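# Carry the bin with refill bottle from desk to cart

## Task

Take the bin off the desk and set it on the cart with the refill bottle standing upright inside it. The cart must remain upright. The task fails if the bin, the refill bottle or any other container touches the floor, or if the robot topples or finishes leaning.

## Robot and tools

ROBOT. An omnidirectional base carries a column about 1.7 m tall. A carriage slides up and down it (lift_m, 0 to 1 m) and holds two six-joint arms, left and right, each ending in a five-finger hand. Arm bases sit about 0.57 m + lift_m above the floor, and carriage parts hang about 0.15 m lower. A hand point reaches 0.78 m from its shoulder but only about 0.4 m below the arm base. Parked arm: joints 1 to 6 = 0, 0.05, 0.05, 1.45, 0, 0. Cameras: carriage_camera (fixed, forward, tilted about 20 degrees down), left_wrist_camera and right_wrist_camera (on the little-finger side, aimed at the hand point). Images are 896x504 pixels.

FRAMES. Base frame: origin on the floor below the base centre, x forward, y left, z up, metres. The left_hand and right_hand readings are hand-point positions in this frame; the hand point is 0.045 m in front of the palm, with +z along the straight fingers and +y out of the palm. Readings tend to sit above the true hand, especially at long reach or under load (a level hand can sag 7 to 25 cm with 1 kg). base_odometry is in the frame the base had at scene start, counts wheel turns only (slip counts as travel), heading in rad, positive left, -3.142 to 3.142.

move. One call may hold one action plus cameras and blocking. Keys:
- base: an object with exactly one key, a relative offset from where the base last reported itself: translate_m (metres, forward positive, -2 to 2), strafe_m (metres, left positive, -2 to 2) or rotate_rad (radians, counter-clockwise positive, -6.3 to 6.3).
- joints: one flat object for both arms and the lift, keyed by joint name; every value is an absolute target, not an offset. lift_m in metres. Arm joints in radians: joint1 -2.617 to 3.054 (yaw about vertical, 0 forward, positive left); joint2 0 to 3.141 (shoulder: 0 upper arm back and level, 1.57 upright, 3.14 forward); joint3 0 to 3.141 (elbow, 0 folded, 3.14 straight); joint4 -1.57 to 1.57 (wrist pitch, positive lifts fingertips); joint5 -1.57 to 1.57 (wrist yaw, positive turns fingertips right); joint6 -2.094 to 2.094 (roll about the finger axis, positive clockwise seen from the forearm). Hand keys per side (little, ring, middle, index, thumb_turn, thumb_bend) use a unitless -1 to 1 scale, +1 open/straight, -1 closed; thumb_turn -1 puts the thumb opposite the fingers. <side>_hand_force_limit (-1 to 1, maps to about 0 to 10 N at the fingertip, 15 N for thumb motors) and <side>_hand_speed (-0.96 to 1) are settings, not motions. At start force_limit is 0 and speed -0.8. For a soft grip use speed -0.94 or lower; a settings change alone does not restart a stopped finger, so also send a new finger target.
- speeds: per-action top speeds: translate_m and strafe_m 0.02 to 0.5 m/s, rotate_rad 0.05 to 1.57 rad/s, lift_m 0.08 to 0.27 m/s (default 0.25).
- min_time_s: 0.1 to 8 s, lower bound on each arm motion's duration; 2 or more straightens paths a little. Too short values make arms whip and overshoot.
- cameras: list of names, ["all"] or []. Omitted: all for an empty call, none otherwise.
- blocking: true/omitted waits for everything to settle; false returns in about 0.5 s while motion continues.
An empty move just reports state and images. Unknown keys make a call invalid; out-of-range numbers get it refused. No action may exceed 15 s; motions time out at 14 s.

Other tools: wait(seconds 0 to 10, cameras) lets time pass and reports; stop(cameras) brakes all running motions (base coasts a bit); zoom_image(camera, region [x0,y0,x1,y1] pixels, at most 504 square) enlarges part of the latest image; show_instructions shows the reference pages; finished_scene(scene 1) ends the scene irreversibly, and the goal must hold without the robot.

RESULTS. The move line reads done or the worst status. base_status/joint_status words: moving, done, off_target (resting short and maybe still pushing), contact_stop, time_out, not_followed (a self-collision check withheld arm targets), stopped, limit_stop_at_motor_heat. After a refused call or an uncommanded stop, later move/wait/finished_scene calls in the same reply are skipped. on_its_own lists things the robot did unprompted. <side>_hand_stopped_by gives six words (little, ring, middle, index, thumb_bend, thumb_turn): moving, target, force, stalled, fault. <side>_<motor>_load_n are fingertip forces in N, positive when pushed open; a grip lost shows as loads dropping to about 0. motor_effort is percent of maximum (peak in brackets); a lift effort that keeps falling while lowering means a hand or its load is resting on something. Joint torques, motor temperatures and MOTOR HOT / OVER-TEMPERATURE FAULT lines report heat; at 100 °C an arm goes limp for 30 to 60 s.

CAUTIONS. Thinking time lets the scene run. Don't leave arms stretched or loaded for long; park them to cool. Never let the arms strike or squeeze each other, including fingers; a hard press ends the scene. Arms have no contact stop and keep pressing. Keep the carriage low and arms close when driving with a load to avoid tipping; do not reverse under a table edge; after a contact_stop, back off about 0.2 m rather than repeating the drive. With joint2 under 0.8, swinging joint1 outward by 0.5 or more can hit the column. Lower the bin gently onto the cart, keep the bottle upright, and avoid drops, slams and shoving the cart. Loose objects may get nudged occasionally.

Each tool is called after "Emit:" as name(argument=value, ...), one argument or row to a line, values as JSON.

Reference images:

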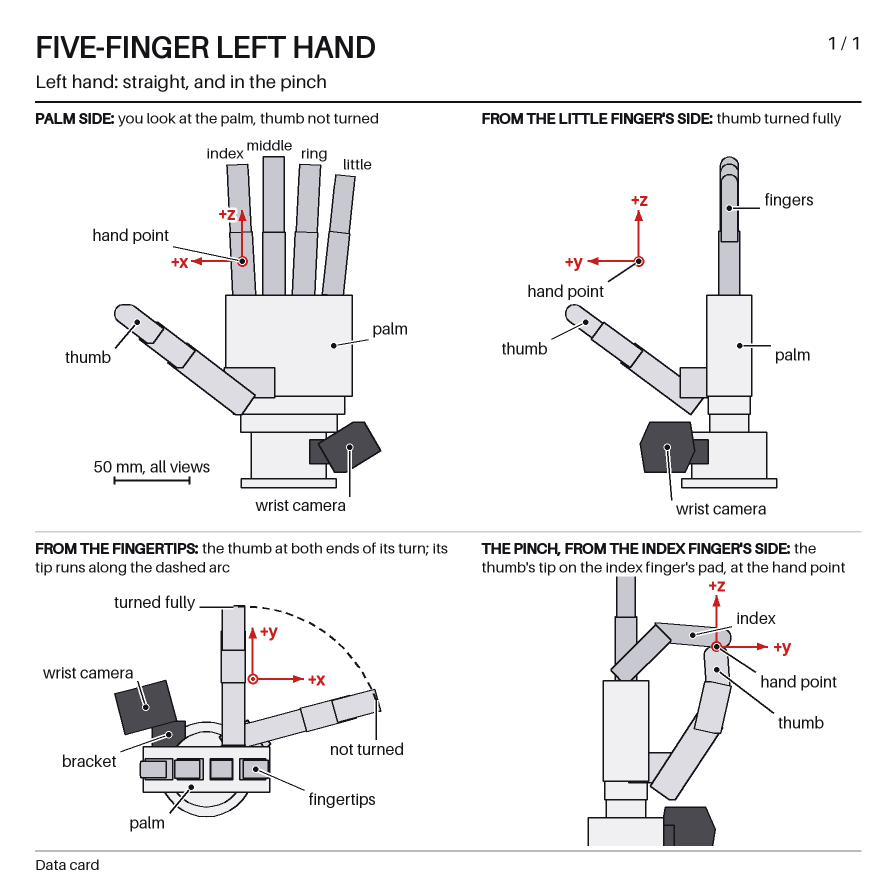

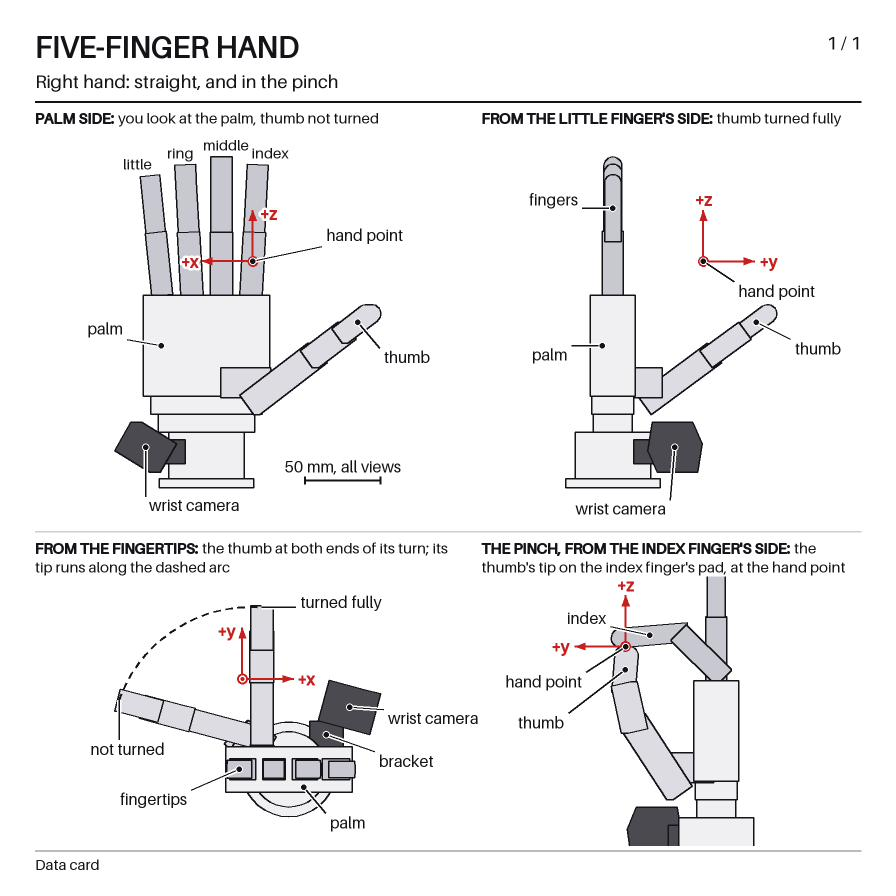

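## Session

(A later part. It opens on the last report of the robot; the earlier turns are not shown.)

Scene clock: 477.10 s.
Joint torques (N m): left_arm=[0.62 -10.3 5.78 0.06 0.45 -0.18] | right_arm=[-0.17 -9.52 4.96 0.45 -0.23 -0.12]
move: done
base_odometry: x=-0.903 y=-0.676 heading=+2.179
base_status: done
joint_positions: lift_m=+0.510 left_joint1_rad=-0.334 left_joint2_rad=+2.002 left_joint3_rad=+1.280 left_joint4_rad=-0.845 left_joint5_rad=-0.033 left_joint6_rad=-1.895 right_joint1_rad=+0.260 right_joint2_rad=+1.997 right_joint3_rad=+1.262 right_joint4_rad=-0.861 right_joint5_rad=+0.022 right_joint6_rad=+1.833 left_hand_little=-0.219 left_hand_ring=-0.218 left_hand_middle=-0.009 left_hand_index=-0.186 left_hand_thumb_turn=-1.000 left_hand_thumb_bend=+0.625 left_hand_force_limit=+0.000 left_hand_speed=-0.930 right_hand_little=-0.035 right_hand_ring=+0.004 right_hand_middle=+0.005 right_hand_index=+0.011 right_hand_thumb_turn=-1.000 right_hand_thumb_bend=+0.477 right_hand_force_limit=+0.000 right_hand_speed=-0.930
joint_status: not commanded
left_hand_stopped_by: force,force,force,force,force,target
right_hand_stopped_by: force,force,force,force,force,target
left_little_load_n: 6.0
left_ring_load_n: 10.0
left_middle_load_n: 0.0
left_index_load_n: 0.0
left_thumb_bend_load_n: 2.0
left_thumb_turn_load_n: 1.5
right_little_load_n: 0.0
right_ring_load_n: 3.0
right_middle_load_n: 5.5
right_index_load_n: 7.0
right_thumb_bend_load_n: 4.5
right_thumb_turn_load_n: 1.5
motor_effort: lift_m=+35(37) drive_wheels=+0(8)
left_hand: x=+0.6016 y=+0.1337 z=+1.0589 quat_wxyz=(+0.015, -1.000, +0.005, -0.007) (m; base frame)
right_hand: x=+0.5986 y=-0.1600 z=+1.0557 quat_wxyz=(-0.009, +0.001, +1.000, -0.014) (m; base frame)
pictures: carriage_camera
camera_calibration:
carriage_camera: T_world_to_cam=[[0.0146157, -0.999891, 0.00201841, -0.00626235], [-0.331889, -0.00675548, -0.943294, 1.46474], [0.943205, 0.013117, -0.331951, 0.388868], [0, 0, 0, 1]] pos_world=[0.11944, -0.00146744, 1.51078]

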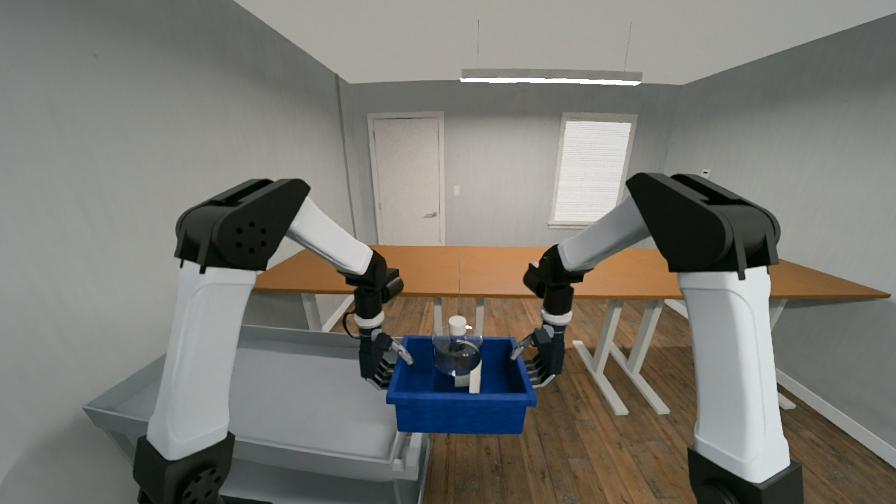

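Emit:
move(
  base={"rotate_rad": -0.1},
  speeds={"rotate_rad": 0.2},
)

Emit:
move(
  base={"strafe_m": 0.7},
  speeds={"strafe_m": 0.2},
  cameras=["all"],
)

Scene clock: 511.17 s.
Joint torques (N m): left_arm=[1.17 -10.33 5.72 0 0.36 -0.21] | right_arm=[-0.73 -9.58 4.93 0.44 -0.21 -0.08]
move: done
base_odometry: x=-0.903 y=-0.677 heading=+2.080
base_status: done
joint_positions: lift_m=+0.510 left_joint1_rad=-0.335 left_joint2_rad=+2.002 left_joint3_rad=+1.280 left_joint4_rad=-0.842 left_joint5_rad=-0.033 left_joint6_rad=-1.895 right_joint1_rad=+0.261 right_joint2_rad=+1.997 right_joint3_rad=+1.262 right_joint4_rad=-0.862 right_joint5_rad=+0.025 right_joint6_rad=+1.833 left_hand_little=-0.219 left_hand_ring=-0.218 left_hand_middle=-0.009 left_hand_index=-0.186 left_hand_thumb_turn=-1.000 left_hand_thumb_bend=+0.625 left_hand_force_limit=+0.000 left_hand_speed=-0.930 right_hand_little=-0.035 right_hand_ring=+0.004 right_hand_middle=+0.005 right_hand_index=+0.011 right_hand_thumb_turn=-1.000 right_hand_thumb_bend=+0.476 right_hand_force_limit=+0.000 right_hand_speed=-0.930
joint_status: not commanded
left_hand_stopped_by: force,force,force,force,force,target
right_hand_stopped_by: force,force,force,force,force,target
left_little_load_n: 6.0
left_ring_load_n: 10.0
left_middle_load_n: 0.0
left_index_load_n: 0.0
left_thumb_bend_load_n: 2.5
left_thumb_turn_load_n: 1.5
right_little_load_n: 0.0
right_ring_load_n: 3.5
right_middle_load_n: 5.5
right_index_load_n: 7.0
right_thumb_bend_load_n: 4.0
right_thumb_turn_load_n: 1.5
motor_effort: lift_m=+34(37) drive_wheels=+2(6)
left_hand: x=+0.6023 y=+0.1332 z=+1.0591 quat_wxyz=(+0.014, -1.000, +0.005, -0.009) (m; base frame)
right_hand: x=+0.5985 y=-0.1602 z=+1.0554 quat_wxyz=(-0.009, +0.000, +1.000, -0.016) (m; base frame)
pictures: none

Scene clock: 515.87 s.
Joint torques (N m): left_arm=[0.96 -9.99 5.87 0.04 0.45 -0.17] | right_arm=[-0.44 -9.51 5.09 0.52 -0.24 -0.09]
move: done
base_odometry: x=-1.515 y=-1.017 heading=+2.078
base_status: done
joint_positions: lift_m=+0.510 left_joint1_rad=-0.335 left_joint2_rad=+2.002 left_joint3_rad=+1.280 left_joint4_rad=-0.842 left_joint5_rad=-0.034 left_joint6_rad=-1.895 right_joint1_rad=+0.261 right_joint2_rad=+1.997 right_joint3_rad=+1.262 right_joint4_rad=-0.862 right_joint5_rad=+0.024 right_joint6_rad=+1.833 left_hand_little=-0.219 left_hand_ring=-0.218 left_hand_middle=-0.009 left_hand_index=-0.186 left_hand_thumb_turn=-1.000 left_hand_thumb_bend=+0.625 left_hand_force_limit=+0.000 left_hand_speed=-0.930 right_hand_little=-0.035 right_hand_ring=+0.004 right_hand_middle=+0.005 right_hand_index=+0.011 right_hand_thumb_turn=-1.000 right_hand_thumb_bend=+0.476 right_hand_force_limit=+0.000 right_hand_speed=-0.930
joint_status: not commanded
left_hand_stopped_by: force,force,force,force,force,target
right_hand_stopped_by: force,force,force,force,force,target
left_little_load_n: 6.0
left_ring_load_n: 10.0
left_middle_load_n: 0.0
left_index_load_n: 0.0
left_thumb_bend_load_n: 2.0
left_thumb_turn_load_n: 1.0
right_little_load_n: 0.0
right_ring_load_n: 3.0
right_middle_load_n: 5.5
right_index_load_n: 6.5
right_thumb_bend_load_n: 4.5
right_thumb_turn_load_n: 1.5
motor_effort: lift_m=+36(37) drive_wheels=-4(14)
left_hand: x=+0.6024 y=+0.1335 z=+1.0590 quat_wxyz=(+0.015, -1.000, +0.005, -0.009) (m; base frame)
right_hand: x=+0.5983 y=-0.1601 z=+1.0554 quat_wxyz=(-0.010, +0.000, +1.000, -0.015) (m; base frame)
pictures: carriage_camera, left_wrist_camera, right_wrist_camera
camera_calibration:
carriage_camera: T_world_to_cam=[[0.0146157, -0.999891, 0.00201841, -0.00626235], [-0.331889, -0.00675548, -0.943294, 1.46474], [0.943205, 0.013117, -0.331951, 0.388868], [0, 0, 0, 1]] pos_world=[0.11944, -0.00146744, 1.51078]
left_wrist_camera: T_world_to_cam=[[0.268543, 0.962164, 0.0461038, -0.339393], [0.809896, -0.251438, 0.529951, -1.01559], [0.521492, -0.104975, -0.846774, 0.708725], [0, 0, 0, 1]] pos_world=[0.544068, 0.145593, 1.15399]
right_wrist_camera: T_world_to_cam=[[-0.270176, 0.961609, 0.0481016, 0.25028], [0.834421, 0.208931, 0.509989, -1.00556], [0.48036, 0.177924, -0.858835, 0.760777], [0, 0, 0, 1]] pos_world=[0.541229, -0.165941, 1.15417]

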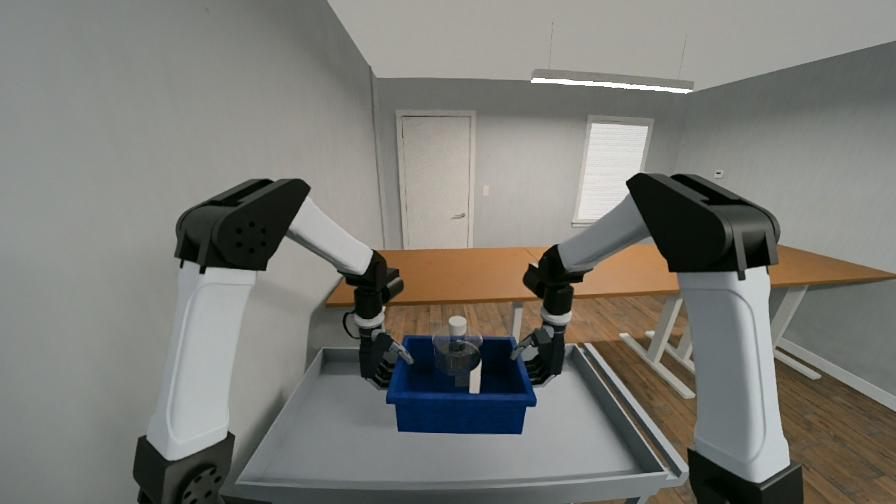

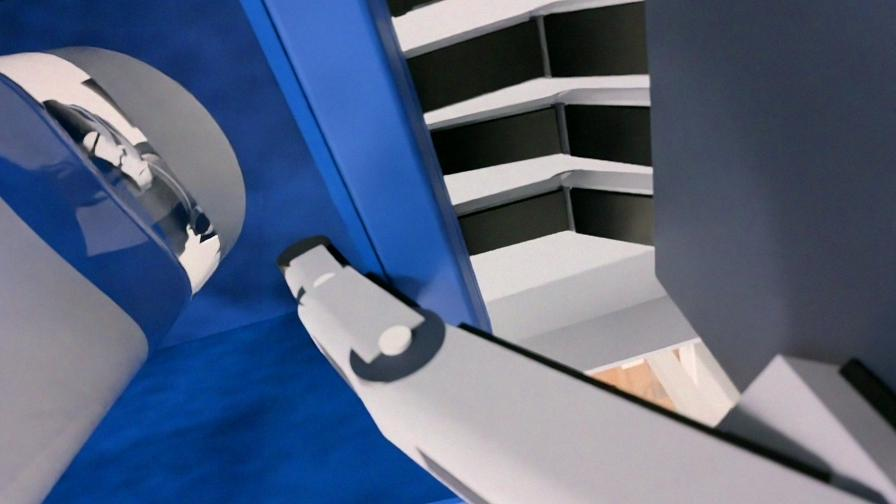

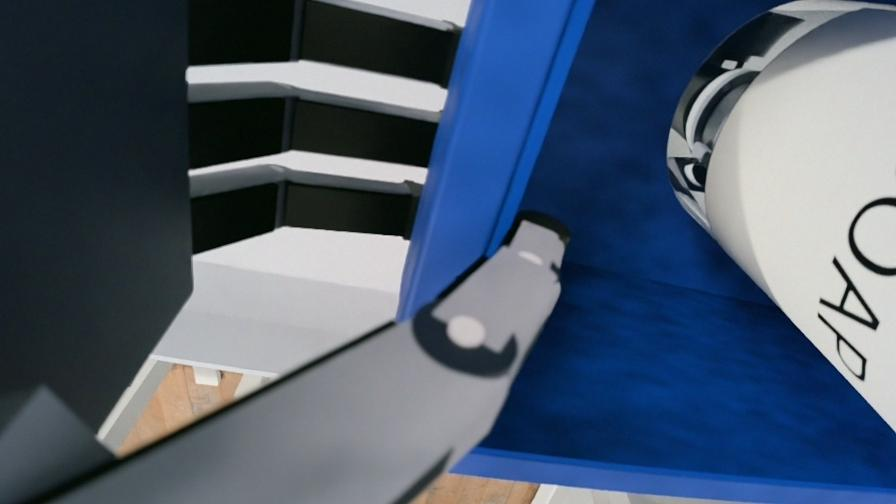

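Emit:
move(
  base={"translate_m": 0.07},
  speeds={"translate_m": 0.1},
)

Emit:
move(
  joints={"lift_m": 0.34},
  speeds={"lift_m": 0.1},
  cameras=["all"],
)

Scene clock: 529.47 s.
Joint torques (N m): left_arm=[0.99 -10.17 5.83 -0.03 0.48 -0.13] | right_arm=[-0.46 -9.47 5.14 0.43 -0.22 -0.06]
move: done
base_odometry: x=-1.550 y=-0.956 heading=+2.079
base_status: done
joint_positions: lift_m=+0.510 left_joint1_rad=-0.335 left_joint2_rad=+2.002 left_joint3_rad=+1.280 left_joint4_rad=-0.841 left_joint5_rad=-0.034 left_joint6_rad=-1.895 right_joint1_rad=+0.261 right_joint2_rad=+1.997 right_joint3_rad=+1.262 right_joint4_rad=-0.862 right_joint5_rad=+0.026 right_joint6_rad=+1.833 left_hand_little=-0.219 left_hand_ring=-0.218 left_hand_middle=-0.009 left_hand_index=-0.186 left_hand_thumb_turn=-1.000 left_hand_thumb_bend=+0.625 left_hand_force_limit=+0.000 left_hand_speed=-0.930 right_hand_little=-0.035 right_hand_ring=+0.004 right_hand_middle=+0.005 right_hand_index=+0.011 right_hand_thumb_turn=-1.000 right_hand_thumb_bend=+0.476 right_hand_force_limit=+0.000 right_hand_speed=-0.930
joint_status: not commanded
left_hand_stopped_by: force,force,force,force,force,target
right_hand_stopped_by: force,force,force,force,force,target
left_little_load_n: 5.5
left_ring_load_n: 10.0
left_middle_load_n: 0.5
left_index_load_n: 0.0
left_thumb_bend_load_n: 2.5
left_thumb_turn_load_n: 1.5
right_little_load_n: 0.0
right_ring_load_n: 3.0
right_middle_load_n: 5.0
right_index_load_n: 7.0
right_thumb_bend_load_n: 4.0
right_thumb_turn_load_n: 1.5
motor_effort: lift_m=+33(36) drive_wheels=-2(8)
left_hand: x=+0.6025 y=+0.1334 z=+1.0590 quat_wxyz=(+0.015, -1.000, +0.005, -0.009) (m; base frame)
right_hand: x=+0.5985 y=-0.1605 z=+1.0554 quat_wxyz=(-0.009, +0.000, +1.000, -0.016) (m; base frame)
pictures: none

Scene clock: 531.53 s.
Joint torques (N m): left_arm=[0.92 -10.91 5.71 -0.07 0.45 -0.2] | right_arm=[-0.58 -10.13 4.97 0.45 -0.22 -0.1]
move: done
base_odometry: x=-1.550 y=-0.956 heading=+2.079
base_status: not commanded
joint_positions: lift_m=+0.340 left_joint1_rad=-0.335 left_joint2_rad=+2.008 left_joint3_rad=+1.280 left_joint4_rad=-0.841 left_joint5_rad=-0.034 left_joint6_rad=-1.895 right_joint1_rad=+0.261 right_joint2_rad=+2.004 right_joint3_rad=+1.262 right_joint4_rad=-0.862 right_joint5_rad=+0.025 right_joint6_rad=+1.833 left_hand_little=-0.219 left_hand_ring=-0.218 left_hand_middle=-0.009 left_hand_index=-0.186 left_hand_thumb_turn=-1.000 left_hand_thumb_bend=+0.624 left_hand_force_limit=+0.000 left_hand_speed=-0.930 right_hand_little=-0.035 right_hand_ring=+0.004 right_hand_middle=+0.005 right_hand_index=+0.011 right_hand_thumb_turn=-1.000 right_hand_thumb_bend=+0.476 right_hand_force_limit=+0.000 right_hand_speed=-0.930
joint_status: all done
left_hand_stopped_by: force,force,force,force,force,target
right_hand_stopped_by: force,force,force,force,force,target
left_little_load_n: 6.0
left_ring_load_n: 10.0
left_middle_load_n: 0.0
left_index_load_n: 0.0
left_thumb_bend_load_n: 2.5
left_thumb_turn_load_n: 1.5
right_little_load_n: 0.0
right_ring_load_n: 3.5
right_middle_load_n: 5.0
right_index_load_n: 6.5
right_thumb_bend_load_n: 4.0
right_thumb_turn_load_n: 1.5
motor_effort: lift_m=+33(37) drive_wheels=-2(6)
left_hand: x=+0.6017 y=+0.1337 z=+0.8867 quat_wxyz=(+0.016, -1.000, +0.005, -0.006) (m; base frame)
right_hand: x=+0.5974 y=-0.1604 z=+0.8831 quat_wxyz=(-0.013, +0.000, +1.000, -0.016) (m; base frame)
pictures: carriage_camera, left_wrist_camera, right_wrist_camera
camera_calibration:
carriage_camera: T_world_to_cam=[[0.0146157, -0.999891, 0.00201841, -0.00591902], [-0.331889, -0.00675548, -0.943294, 1.30428], [0.943205, 0.013117, -0.331951, 0.332403], [0, 0, 0, 1]] pos_world=[0.11944, -0.00146744, 1.34068]
left_wrist_camera: T_world_to_cam=[[0.268729, 0.962115, 0.0460406, -0.331442], [0.812638, -0.252121, 0.525409, -0.921192], [0.517111, -0.103778, -0.849603, 0.568172], [0, 0, 0, 1]] pos_world=[0.543855, 0.145597, 0.981983]
right_wrist_camera: T_world_to_cam=[[-0.26992, 0.961696, 0.0477887, 0.258751], [0.8374, 0.209956, 0.504658, -0.913781], [0.475294, 0.176236, -0.861996, 0.618789], [0, 0, 0, 1]] pos_world=[0.540935, -0.166039, 0.982175]

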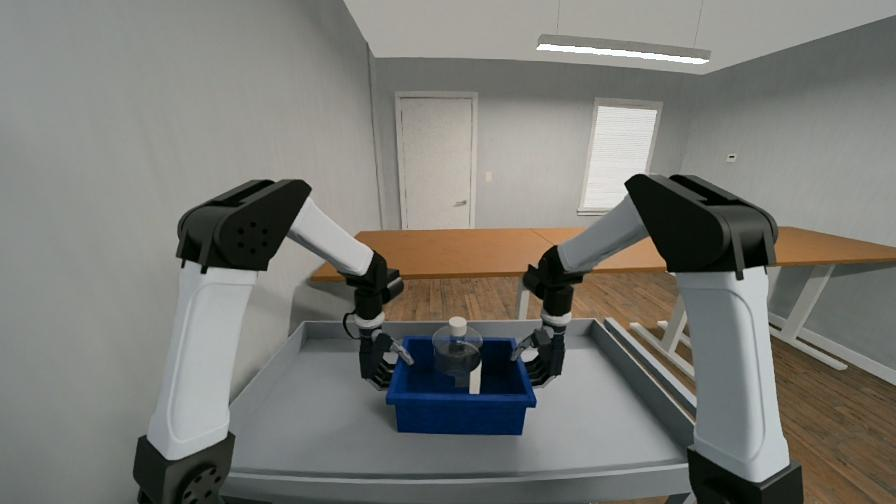

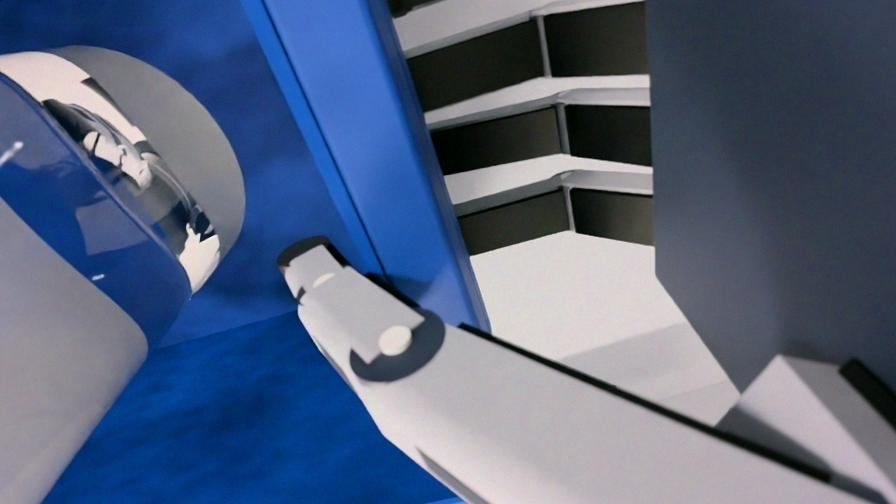

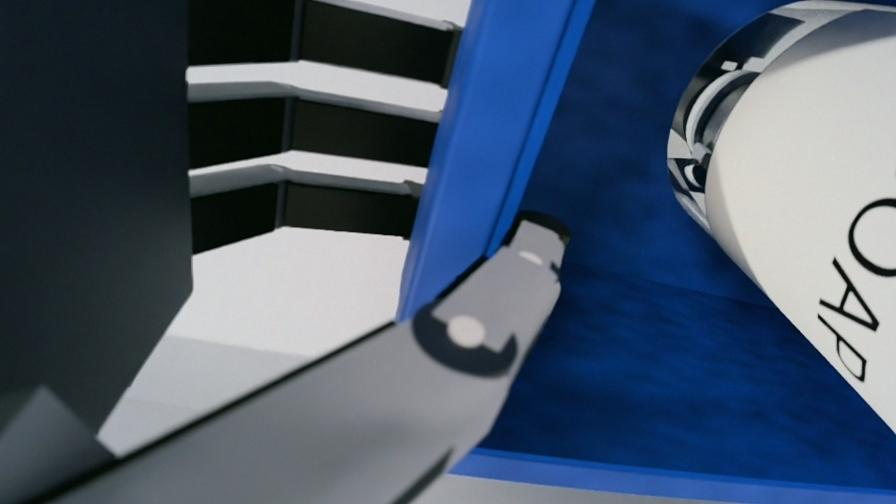

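Emit:
move(
  joints={"lift_m": 0.295},
  speeds={"lift_m": 0.08},
)

Emit:
move(
  joints={"lift_m": 0.275},
  speeds={"lift_m": 0.08},
  cameras=["all"],
)

Scene clock: 536.97 s.
Joint torques (N m): left_arm=[0.31 -3.88 3.56 0.8 0.32 -0.3] | right_arm=[-0.09 -4.42 3.54 1.18 0.02 0.09]
move: done
base_odometry: x=-1.550 y=-0.956 heading=+2.079
base_status: not commanded
joint_positions: lift_m=+0.296 left_joint1_rad=-0.329 left_joint2_rad=+1.941 left_joint3_rad=+1.311 left_joint4_rad=-0.917 left_joint5_rad=-0.022 left_joint6_rad=-1.883 right_joint1_rad=+0.256 right_joint2_rad=+1.940 right_joint3_rad=+1.282 right_joint4_rad=-0.915 right_joint5_rad=-0.003 right_joint6_rad=+1.817 left_hand_little=-0.220 left_hand_ring=-0.219 left_hand_middle=-0.009 left_hand_index=-0.186 left_hand_thumb_turn=-1.000 left_hand_thumb_bend=+0.627 left_hand_force_limit=+0.000 left_hand_speed=-0.930 right_hand_little=-0.035 right_hand_ring=+0.004 right_hand_middle=+0.004 right_hand_index=+0.011 right_hand_thumb_turn=-1.000 right_hand_thumb_bend=+0.478 right_hand_force_limit=+0.000 right_hand_speed=-0.930
joint_status: all done
left_hand_stopped_by: force,force,force,force,force,target
right_hand_stopped_by: force,force,force,force,force,target
left_little_load_n: 0.0
left_ring_load_n: 0.0
left_middle_load_n: 0.5
left_index_load_n: 0.5
left_thumb_bend_load_n: 15.5
left_thumb_turn_load_n: 5.5
right_little_load_n: 0.0
right_ring_load_n: 0.5
right_middle_load_n: 0.0
right_index_load_n: 0.0
right_thumb_bend_load_n: 17.5
right_thumb_turn_load_n: 4.5
motor_effort: lift_m=+24(31) drive_wheels=+5(6)
left_hand: x=+0.6009 y=+0.1333 z=+0.8731 quat_wxyz=(+0.007, -1.000, +0.008, -0.014) (m; base frame)
right_hand: x=+0.5978 y=-0.1560 z=+0.8669 quat_wxyz=(-0.001, -0.005, +1.000, +0.001) (m; base frame)
pictures: none

Scene clock: 537.60 s.
Joint torques (N m): left_arm=[-0.16 -0.42 1.48 1.24 0.25 -0.4] | right_arm=[0.44 -1.21 2.06 1.62 0.11 0.17]
move: done
base_odometry: x=-1.550 y=-0.956 heading=+2.079
base_status: not commanded
joint_positions: lift_m=+0.276 left_joint1_rad=-0.323 left_joint2_rad=+1.905 left_joint3_rad=+1.331 left_joint4_rad=-0.954 left_joint5_rad=-0.018 left_joint6_rad=-1.877 right_joint1_rad=+0.252 right_joint2_rad=+1.905 right_joint3_rad=+1.306 right_joint4_rad=-0.946 right_joint5_rad=-0.007 right_joint6_rad=+1.808 left_hand_little=-0.220 left_hand_ring=-0.219 left_hand_middle=-0.009 left_hand_index=-0.186 left_hand_thumb_turn=-1.000 left_hand_thumb_bend=+0.628 left_hand_force_limit=+0.000 left_hand_speed=-0.930 right_hand_little=-0.035 right_hand_ring=+0.004 right_hand_middle=+0.004 right_hand_index=+0.011 right_hand_thumb_turn=-1.000 right_hand_thumb_bend=+0.480 right_hand_force_limit=+0.000 right_hand_speed=-0.930
joint_status: all done
left_hand_stopped_by: force,force,force,force,force,target
right_hand_stopped_by: force,force,force,force,force,target
left_little_load_n: 0.0
left_ring_load_n: 0.0
left_middle_load_n: 2.5
left_index_load_n: 1.0
left_thumb_bend_load_n: 21.0
left_thumb_turn_load_n: 10.5
right_little_load_n: 0.0
right_ring_load_n: 0.0
right_middle_load_n: 0.5
right_index_load_n: 0.0
right_thumb_bend_load_n: 24.5
right_thumb_turn_load_n: 9.0
motor_effort: lift_m=+20(23) drive_wheels=+5(5)
left_hand: x=+0.6028 y=+0.1340 z=+0.8715 quat_wxyz=(+0.002, -1.000, +0.008, -0.023) (m; base frame)
right_hand: x=+0.6019 y=-0.1555 z=+0.8655 quat_wxyz=(+0.011, -0.007, +1.000, +0.007) (m; base frame)
pictures: carriage_camera, left_wrist_camera, right_wrist_camera
camera_calibration:
carriage_camera: T_world_to_cam=[[0.0146157, -0.999891, 0.00201841, -0.00578984], [-0.331889, -0.00675548, -0.943294, 1.24391], [0.943205, 0.013117, -0.331951, 0.311158], [0, 0, 0, 1]] pos_world=[0.11944, -0.00146744, 1.27668]
left_wrist_camera: T_world_to_cam=[[0.274449, 0.961187, 0.02823, -0.319073], [0.792515, -0.242719, 0.559471, -0.932831], [0.544608, -0.131173, -0.828369, 0.523335], [0, 0, 0, 1]] pos_world=[0.541839, 0.148921, 0.964414]
right_wrist_camera: T_world_to_cam=[[-0.287739, 0.954501, 0.0783155, 0.239309], [0.808977, 0.198471, 0.553322, -0.936512], [0.512604, 0.222568, -0.829277, 0.557056], [0, 0, 0, 1]] pos_world=[0.540926, -0.166534, 0.961405]

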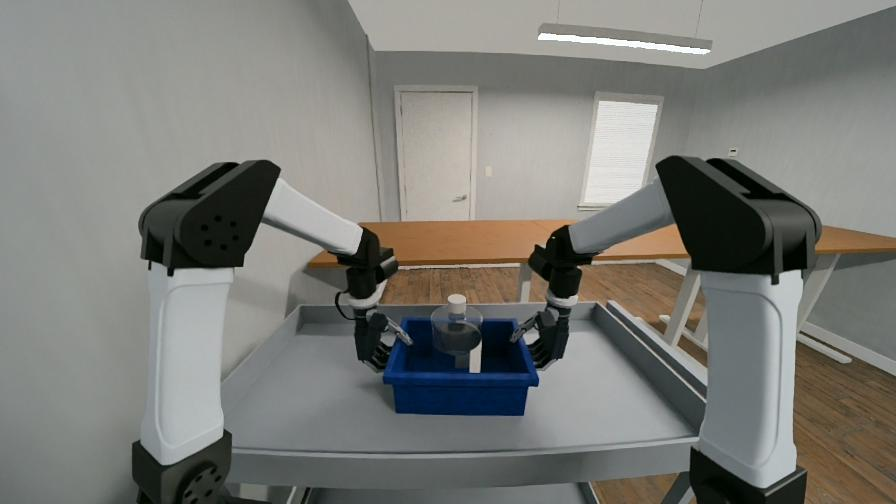

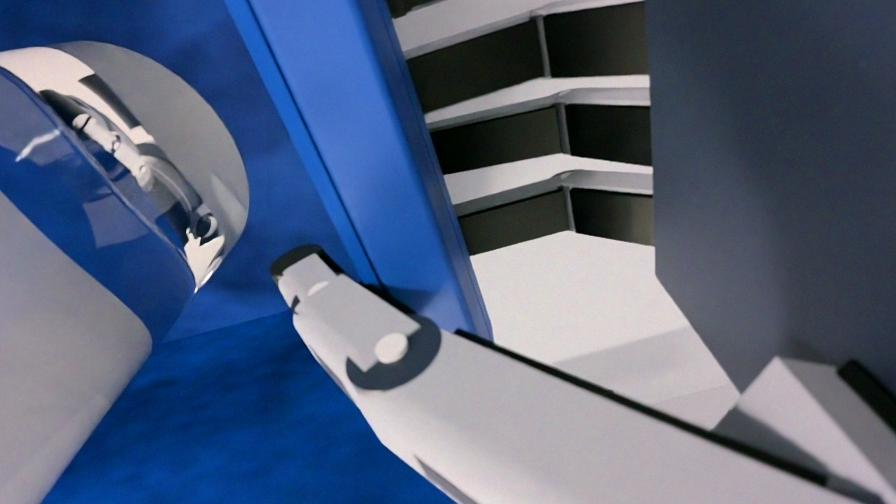

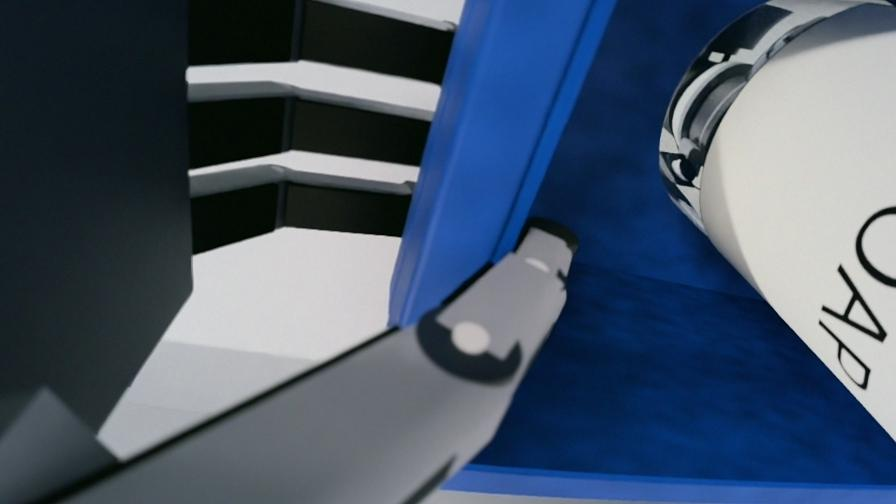

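Emit:
move(
  joints={"lift_m": 0.316},
  speeds={"lift_m": 0.08},
  cameras=["carriage_camera"],
)

Scene clock: 542.87 s.
Joint torques (N m): left_arm=[-0.18 -7.8 4.36 0.36 0.36 -0.21] | right_arm=[-0.12 -7.79 4.27 0.66 -0.03 0.09]
move: done
base_odometry: x=-1.550 y=-0.956 heading=+2.079
base_status: not commanded
joint_positions: lift_m=+0.316 left_joint1_rad=-0.325 left_joint2_rad=+1.980 left_joint3_rad=+1.297 left_joint4_rad=-0.871 left_joint5_rad=-0.026 left_joint6_rad=-1.888 right_joint1_rad=+0.258 right_joint2_rad=+1.978 right_joint3_rad=+1.277 right_joint4_rad=-0.877 right_joint5_rad=+0.007 right_joint6_rad=+1.813 left_hand_little=-0.220 left_hand_ring=-0.219 left_hand_middle=-0.008 left_hand_index=-0.186 left_hand_thumb_turn=-1.000 left_hand_thumb_bend=+0.627 left_hand_force_limit=+0.000 left_hand_speed=-0.930 right_hand_little=-0.035 right_hand_ring=+0.004 right_hand_middle=+0.004 right_hand_index=+0.011 right_hand_thumb_turn=-1.000 right_hand_thumb_bend=+0.475 right_hand_force_limit=+0.000 right_hand_speed=-0.930
joint_status: all done
left_hand_stopped_by: force,force,force,force,force,target
right_hand_stopped_by: force,force,force,force,force,target
left_little_load_n: 2.5
left_ring_load_n: 1.5
left_middle_load_n: 10.0
left_index_load_n: 0.5
left_thumb_bend_load_n: 7.5
left_thumb_turn_load_n: 0.0
right_little_load_n: 0.0
right_ring_load_n: 0.0
right_middle_load_n: 0.0
right_index_load_n: 0.0
right_thumb_bend_load_n: 1.5
right_thumb_turn_load_n: 0.0
motor_effort: lift_m=+30(34) drive_wheels=+5(5)
left_hand: x=+0.6046 y=+0.1348 z=+0.8772 quat_wxyz=(+0.010, -1.000, +0.004, -0.012) (m; base frame)
right_hand: x=+0.6011 y=-0.1563 z=+0.8731 quat_wxyz=(-0.002, -0.008, +1.000, -0.004) (m; base frame)
pictures: carriage_camera
camera_calibration:
carriage_camera: T_world_to_cam=[[0.0146157, -0.999891, 0.00201841, -0.00587118], [-0.331889, -0.00675548, -0.943294, 1.28193], [0.943205, 0.013117, -0.331951, 0.324536], [0, 0, 0, 1]] pos_world=[0.11944, -0.00146744, 1.31698]

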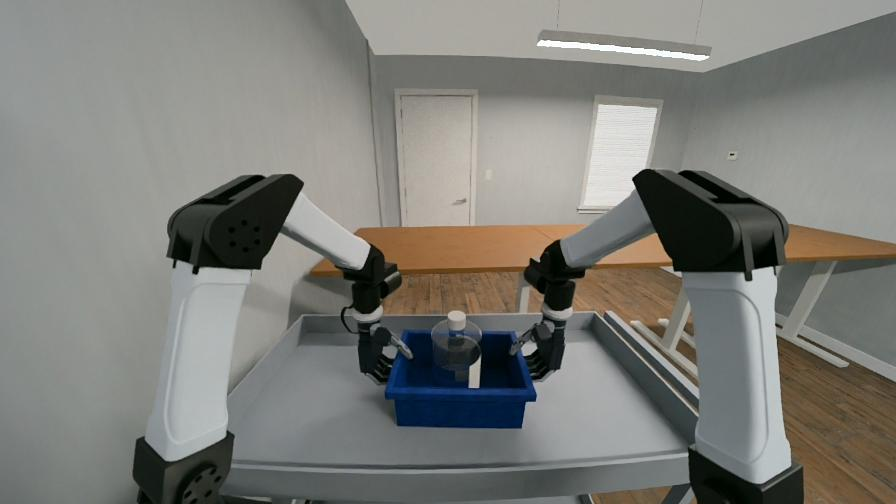

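Emit:
move(
  joints={"left_hand_speed": -0.85, "right_hand_speed": -0.85, "left_hand_thumb_bend": 1.0, "right_hand_thumb_bend": 1.0, "left_hand_index": 0.5, "left_hand_middle": 0.5, "left_hand_ring": 0.5, "left_hand_little": 0.5, "right_hand_index": 0.5, "right_hand_middle": 0.5, "right_hand_ring": 0.5, "right_hand_little": 0.5},
  cameras=["all"],
)

Scene clock: 553.83 s.
Joint torques (N m): left_arm=[0.01 -8.14 4.56 0.31 0.25 -0.16] | right_arm=[-0.39 -7.58 3.96 0.65 0.01 0.06]
move: done
base_odometry: x=-1.550 y=-0.956 heading=+2.079
base_status: not commanded
joint_positions: lift_m=+0.316 left_joint1_rad=-0.325 left_joint2_rad=+1.980 left_joint3_rad=+1.297 left_joint4_rad=-0.871 left_joint5_rad=-0.013 left_joint6_rad=-1.897 right_joint1_rad=+0.258 right_joint2_rad=+1.978 right_joint3_rad=+1.277 right_joint4_rad=-0.874 right_joint5_rad=+0.006 right_joint6_rad=+1.815 left_hand_little=+0.500 left_hand_ring=+0.500 left_hand_middle=+0.500 left_hand_index=+0.500 left_hand_thumb_turn=-1.000 left_hand_thumb_bend=+1.000 left_hand_force_limit=+0.000 left_hand_speed=-0.850 right_hand_little=+0.500 right_hand_ring=+0.500 right_hand_middle=+0.500 right_hand_index=+0.500 right_hand_thumb_turn=-1.000 right_hand_thumb_bend=+1.000 right_hand_force_limit=+0.000 right_hand_speed=-0.850
joint_status: all done
left_hand_stopped_by: target,target,target,target,target,target
right_hand_stopped_by: target,target,target,target,target,target
left_little_load_n: 0.0
left_ring_load_n: 0.0
left_middle_load_n: 0.0
left_index_load_n: 0.0
left_thumb_bend_load_n: 0.0
left_thumb_turn_load_n: 0.0
right_little_load_n: 0.0
right_ring_load_n: 0.0
right_middle_load_n: 0.0
right_index_load_n: 0.0
right_thumb_bend_load_n: 0.0
right_thumb_turn_load_n: 0.0
motor_effort: lift_m=+31(34) drive_wheels=+5(5)
left_hand: x=+0.6043 y=+0.1326 z=+0.8779 quat_wxyz=(+0.003, -1.000, -0.001, -0.010) (m; base frame)
right_hand: x=+0.6019 y=-0.1561 z=+0.8732 quat_wxyz=(-0.001, -0.007, +1.000, -0.004) (m; base frame)
pictures: carriage_camera, left_wrist_camera, right_wrist_camera
camera_calibration:
carriage_camera: T_world_to_cam=[[0.0146157, -0.999891, 0.00201841, -0.00587118], [-0.331889, -0.00675548, -0.943294, 1.28193], [0.943205, 0.013117, -0.331951, 0.324536], [0, 0, 0, 1]] pos_world=[0.11944, -0.00146744, 1.31698]
left_wrist_camera: T_world_to_cam=[[0.257614, 0.965955, 0.0237857, -0.304971], [0.811339, -0.229617, 0.537592, -0.931886], [0.524751, -0.119193, -0.84287, 0.550683], [0, 0, 0, 1]] pos_world=[0.545669, 0.146249, 0.972383]
right_wrist_camera: T_world_to_cam=[[-0.2848, 0.956329, 0.0657521, 0.248711], [0.822706, 0.208649, 0.528791, -0.926], [0.491979, 0.204694, -0.846201, 0.588035], [0, 0, 0, 1]] pos_world=[0.543358, -0.165007, 0.970903]

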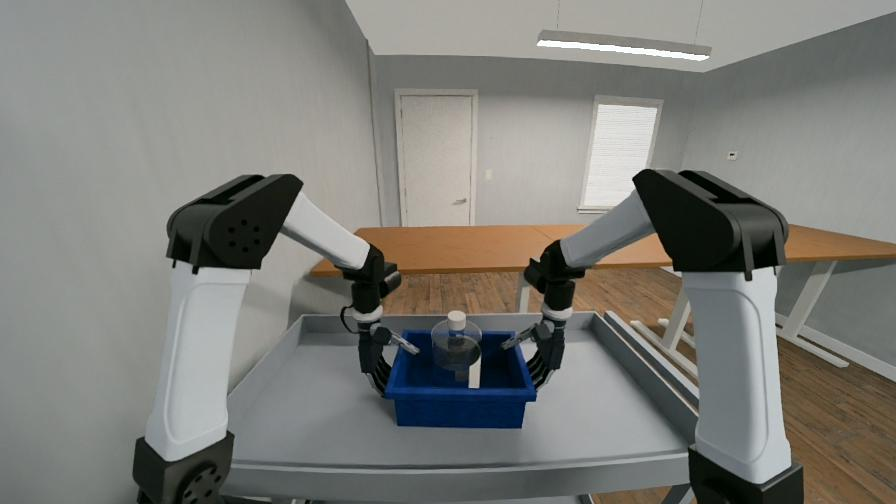

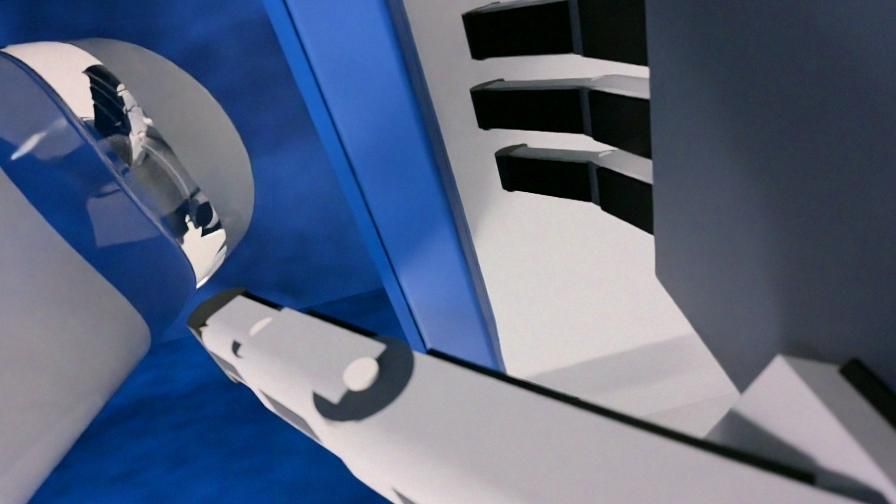

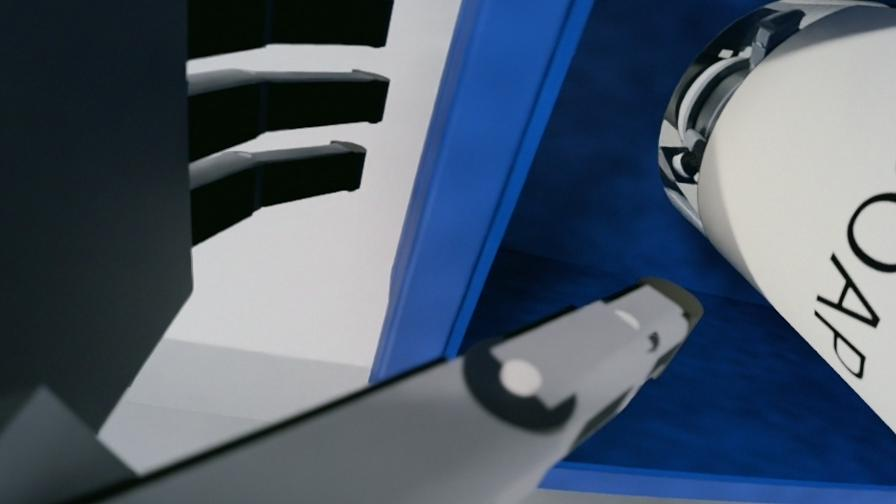

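Emit:
move(
  joints={"lift_m": 0.334},
  speeds={"lift_m": 0.08},
)

Emit:
move(
  joints={"left_hand_index": 0.97, "left_hand_middle": 0.97, "left_hand_ring": 0.97, "left_hand_little": 0.97, "right_hand_index": 0.97, "right_hand_middle": 0.97, "right_hand_ring": 0.97, "right_hand_little": 0.97},
  cameras=["left_wrist_camera", "right_wrist_camera"],
)

Scene clock: 558.50 s.
Joint torques (N m): left_arm=[-0.1 -7.95 4.46 0.26 0.19 -0.13] | right_arm=[-0.13 -7.97 4.19 0.62 -0.01 0.09]
move: done
base_odometry: x=-1.550 y=-0.956 heading=+2.079
base_status: not commanded
joint_positions: lift_m=+0.334 left_joint1_rad=-0.325 left_joint2_rad=+1.980 left_joint3_rad=+1.297 left_joint4_rad=-0.867 left_joint5_rad=-0.013 left_joint6_rad=-1.897 right_joint1_rad=+0.258 right_joint2_rad=+1.978 right_joint3_rad=+1.277 right_joint4_rad=-0.869 right_joint5_rad=+0.006 right_joint6_rad=+1.815 left_hand_little=+0.500 left_hand_ring=+0.500 left_hand_middle=+0.500 left_hand_index=+0.500 left_hand_thumb_turn=-1.000 left_hand_thumb_bend=+1.000 left_hand_force_limit=+0.000 left_hand_speed=-0.850 right_hand_little=+0.500 right_hand_ring=+0.500 right_hand_middle=+0.500 right_hand_index=+0.500 right_hand_thumb_turn=-1.000 right_hand_thumb_bend=+1.000 right_hand_force_limit=+0.000 right_hand_speed=-0.850
joint_status: all done
left_hand_stopped_by: target,target,target,target,target,target
right_hand_stopped_by: target,target,target,target,target,target
left_little_load_n: 0.0
left_ring_load_n: 0.0
left_middle_load_n: 0.0
left_index_load_n: 0.0
left_thumb_bend_load_n: 0.0
left_thumb_turn_load_n: 0.0
right_little_load_n: 0.0
right_ring_load_n: 0.0
right_middle_load_n: 0.0
right_index_load_n: 0.0
right_thumb_bend_load_n: 0.0
right_thumb_turn_load_n: 0.0
motor_effort: lift_m=+31(37) drive_wheels=+5(5)
left_hand: x=+0.6052 y=+0.1323 z=+0.8960 quat_wxyz=(+0.003, -1.000, -0.001, -0.012) (m; base frame)
right_hand: x=+0.6033 y=-0.1557 z=+0.8916 quat_wxyz=(+0.001, -0.007, +1.000, -0.003) (m; base frame)
pictures: none

Scene clock: 560.10 s.
Joint torques (N m): left_arm=[0.03 -8.08 4.4 0.26 0.26 -0.12] | right_arm=[-0.14 -7.71 4.04 0.59 -0.06 0.07]
move: done
base_odometry: x=-1.550 y=-0.956 heading=+2.079
base_status: not commanded
joint_positions: lift_m=+0.334 left_joint1_rad=-0.325 left_joint2_rad=+1.980 left_joint3_rad=+1.297 left_joint4_rad=-0.867 left_joint5_rad=-0.012 left_joint6_rad=-1.897 right_joint1_rad=+0.258 right_joint2_rad=+1.978 right_joint3_rad=+1.277 right_joint4_rad=-0.869 right_joint5_rad=+0.006 right_joint6_rad=+1.815 left_hand_little=+0.970 left_hand_ring=+0.970 left_hand_middle=+0.970 left_hand_index=+0.970 left_hand_thumb_turn=-1.000 left_hand_thumb_bend=+1.000 left_hand_force_limit=+0.000 left_hand_speed=-0.850 right_hand_little=+0.970 right_hand_ring=+0.970 right_hand_middle=+0.970 right_hand_index=+0.970 right_hand_thumb_turn=-1.000 right_hand_thumb_bend=+1.000 right_hand_force_limit=+0.000 right_hand_speed=-0.850
joint_status: all done
left_hand_stopped_by: target,target,target,target,target,target
right_hand_stopped_by: target,target,target,target,target,target
left_little_load_n: 0.0
left_ring_load_n: 0.0
left_middle_load_n: 0.0
left_index_load_n: 0.0
left_thumb_bend_load_n: 0.0
left_thumb_turn_load_n: 0.0
right_little_load_n: 0.0
right_ring_load_n: 0.0
right_middle_load_n: 0.0
right_index_load_n: 0.0
right_thumb_bend_load_n: 0.0
right_thumb_turn_load_n: 0.0
motor_effort: lift_m=+30(32) drive_wheels=+5(5)
left_hand: x=+0.6052 y=+0.1322 z=+0.8960 quat_wxyz=(+0.003, -1.000, -0.001, -0.012) (m; base frame)
right_hand: x=+0.6033 y=-0.1557 z=+0.8916 quat_wxyz=(+0.001, -0.007, +1.000, -0.003) (m; base frame)
pictures: left_wrist_camera, right_wrist_camera
camera_calibration:
left_wrist_camera: T_world_to_cam=[[0.257246, 0.96607, 0.0231162, -0.304413], [0.809737, -0.228549, 0.540455, -0.944189], [0.527401, -0.120312, -0.841055, 0.562337], [0, 0, 0, 1]] pos_world=[0.546277, 0.145946, 0.990286]
right_wrist_camera: T_world_to_cam=[[-0.284731, 0.956356, 0.0656641, 0.247652], [0.820086, 0.207545, 0.533277, -0.93943], [0.496374, 0.205691, -0.843389, 0.597683], [0, 0, 0, 1]] pos_world=[0.544254, -0.164808, 0.988793]

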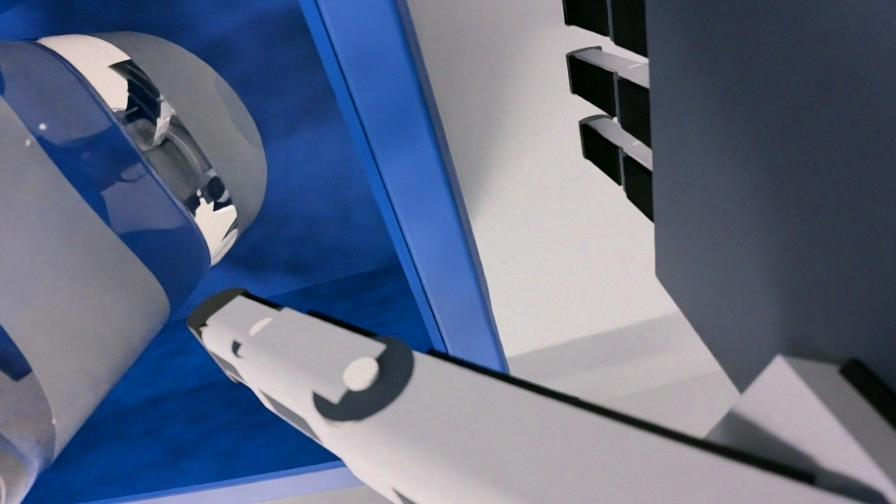

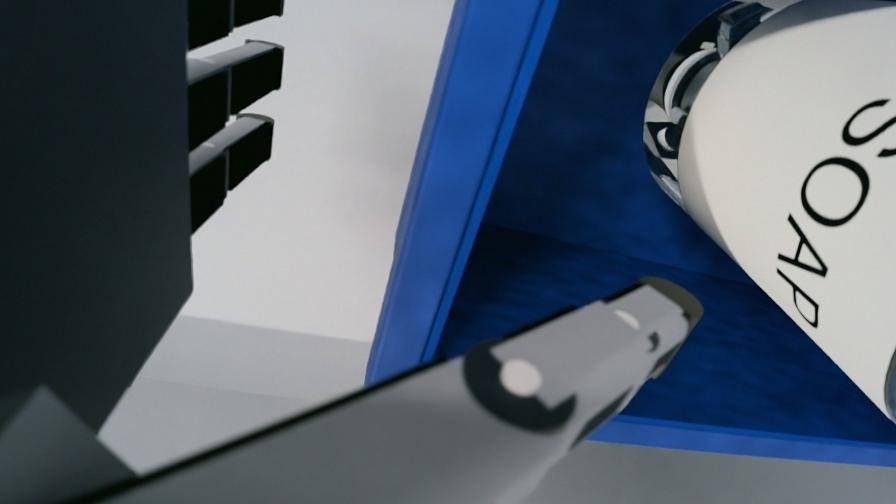

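Emit:
move(
  joints={"lift_m": 0.52},
  speeds={"lift_m": 0.12},
)

Emit:
move(
  base={"translate_m": -0.4},
  joints={"left_joint1_rad": 0.05, "left_joint6_rad": -1.52, "right_joint1_rad": -0.05, "right_joint6_rad": 1.52},
  speeds={"translate_m": 0.2},
  min_time_s=2,
  cameras=["carriage_camera"],
)

Emit:
zoom_image(
  camera="carriage_camera",
  region=[340, 260, 580, 440],
)

Scene clock: 575.37 s.
Joint torques (N m): left_arm=[0.2 -8.03 4.36 0.24 0.25 -0.13] | right_arm=[-0.2 -8.03 3.92 0.57 -0.07 0.1]
move: done
base_odometry: x=-1.550 y=-0.956 heading=+2.079
base_status: not commanded
joint_positions: lift_m=+0.520 left_joint1_rad=-0.325 left_joint2_rad=+1.980 left_joint3_rad=+1.296 left_joint4_rad=-0.867 left_joint5_rad=-0.012 left_joint6_rad=-1.897 right_joint1_rad=+0.258 right_joint2_rad=+1.978 right_joint3_rad=+1.277 right_joint4_rad=-0.867 right_joint5_rad=+0.006 right_joint6_rad=+1.815 left_hand_little=+0.970 left_hand_ring=+0.970 left_hand_middle=+0.970 left_hand_index=+0.970 left_hand_thumb_turn=-1.000 left_hand_thumb_bend=+1.000 left_hand_force_limit=+0.000 left_hand_speed=-0.850 right_hand_little=+0.970 right_hand_ring=+0.970 right_hand_middle=+0.970 right_hand_index=+0.970 right_hand_thumb_turn=-1.000 right_hand_thumb_bend=+1.000 right_hand_force_limit=+0.000 right_hand_speed=-0.850
joint_status: all done
left_hand_stopped_by: target,target,target,target,target,target
right_hand_stopped_by: target,target,target,target,target,target
left_little_load_n: 0.0
left_ring_load_n: 0.0
left_middle_load_n: 0.0
left_index_load_n: 0.0
left_thumb_bend_load_n: 0.0
left_thumb_turn_load_n: 0.0
right_little_load_n: 0.0
right_ring_load_n: 0.0
right_middle_load_n: 0.0
right_index_load_n: 0.0
right_thumb_bend_load_n: 0.0
right_thumb_turn_load_n: 0.0
motor_effort: lift_m=+30(40) drive_wheels=+5(5)
left_hand: x=+0.6050 y=+0.1323 z=+1.0818 quat_wxyz=(+0.003, -1.000, -0.001, -0.011) (m; base frame)
right_hand: x=+0.6037 y=-0.1556 z=+1.0776 quat_wxyz=(+0.002, -0.007, +1.000, -0.003) (m; base frame)
pictures: none

Scene clock: 578.57 s.
Joint torques (N m): left_arm=[0.76 -7.79 4.48 0.32 0.22 0] | right_arm=[-0.72 -7.8 4.05 0.6 -0.02 -0.23]
move: done
base_odometry: x=-1.355 y=-1.305 heading=+2.079
base_status: done
joint_positions: lift_m=+0.520 left_joint1_rad=+0.043 left_joint2_rad=+1.980 left_joint3_rad=+1.296 left_joint4_rad=-0.867 left_joint5_rad=-0.010 left_joint6_rad=-1.528 right_joint1_rad=-0.044 right_joint2_rad=+1.978 right_joint3_rad=+1.277 right_joint4_rad=-0.866 right_joint5_rad=+0.005 right_joint6_rad=+1.533 left_hand_little=+0.970 left_hand_ring=+0.970 left_hand_middle=+0.970 left_hand_index=+0.970 left_hand_thumb_turn=-1.000 left_hand_thumb_bend=+1.000 left_hand_force_limit=+0.000 left_hand_speed=-0.850 right_hand_little=+0.970 right_hand_ring=+0.970 right_hand_middle=+0.970 right_hand_index=+0.970 right_hand_thumb_turn=-1.000 right_hand_thumb_bend=+1.000 right_hand_force_limit=+0.000 right_hand_speed=-0.850
joint_status: all done
left_hand_stopped_by: target,target,target,target,target,target
right_hand_stopped_by: target,target,target,target,target,target
left_little_load_n: 0.0
left_ring_load_n: 0.0
left_middle_load_n: 0.0
left_index_load_n: 0.0
left_thumb_bend_load_n: 0.0
left_thumb_turn_load_n: 0.0
right_little_load_n: 0.0
right_ring_load_n: 0.0
right_middle_load_n: 0.0
right_index_load_n: 0.0
right_thumb_bend_load_n: 0.0
right_thumb_turn_load_n: 0.0
motor_effort: lift_m=+29(33) drive_wheels=+1(10)
left_hand: x=+0.6225 y=+0.2619 z=+1.0813 quat_wxyz=(+0.005, -1.000, +0.000, -0.010) (m; base frame)
right_hand: x=+0.6163 y=-0.2612 z=+1.0776 quat_wxyz=(+0.002, +0.003, +1.000, -0.003) (m; base frame)
pictures: carriage_camera
camera_calibration:
carriage_camera: T_world_to_cam=[[0.0146157, -0.999891, 0.00201841, -0.00628294], [-0.331889, -0.00675548, -0.943294, 1.47436], [0.943205, 0.013117, -0.331951, 0.392254], [0, 0, 0, 1]] pos_world=[0.11944, -0.00146744, 1.52098]

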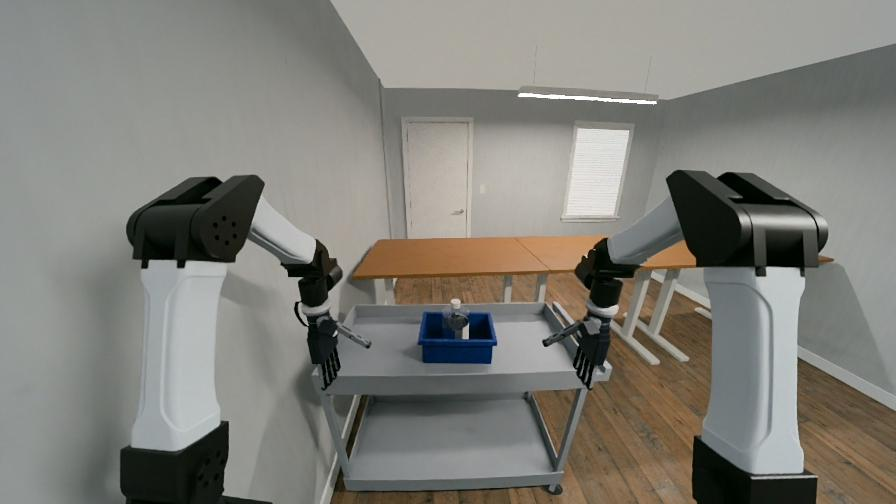

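Scaled by 2.100 from the camera's 896x504 image, which has a finer 1280x720 frame.

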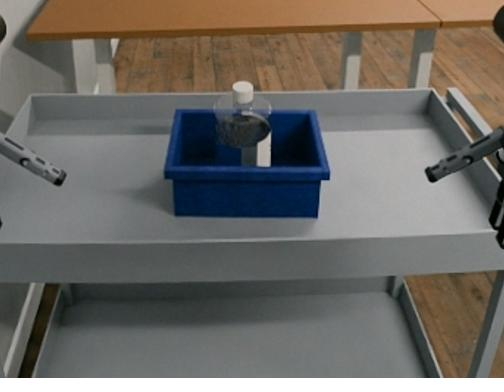

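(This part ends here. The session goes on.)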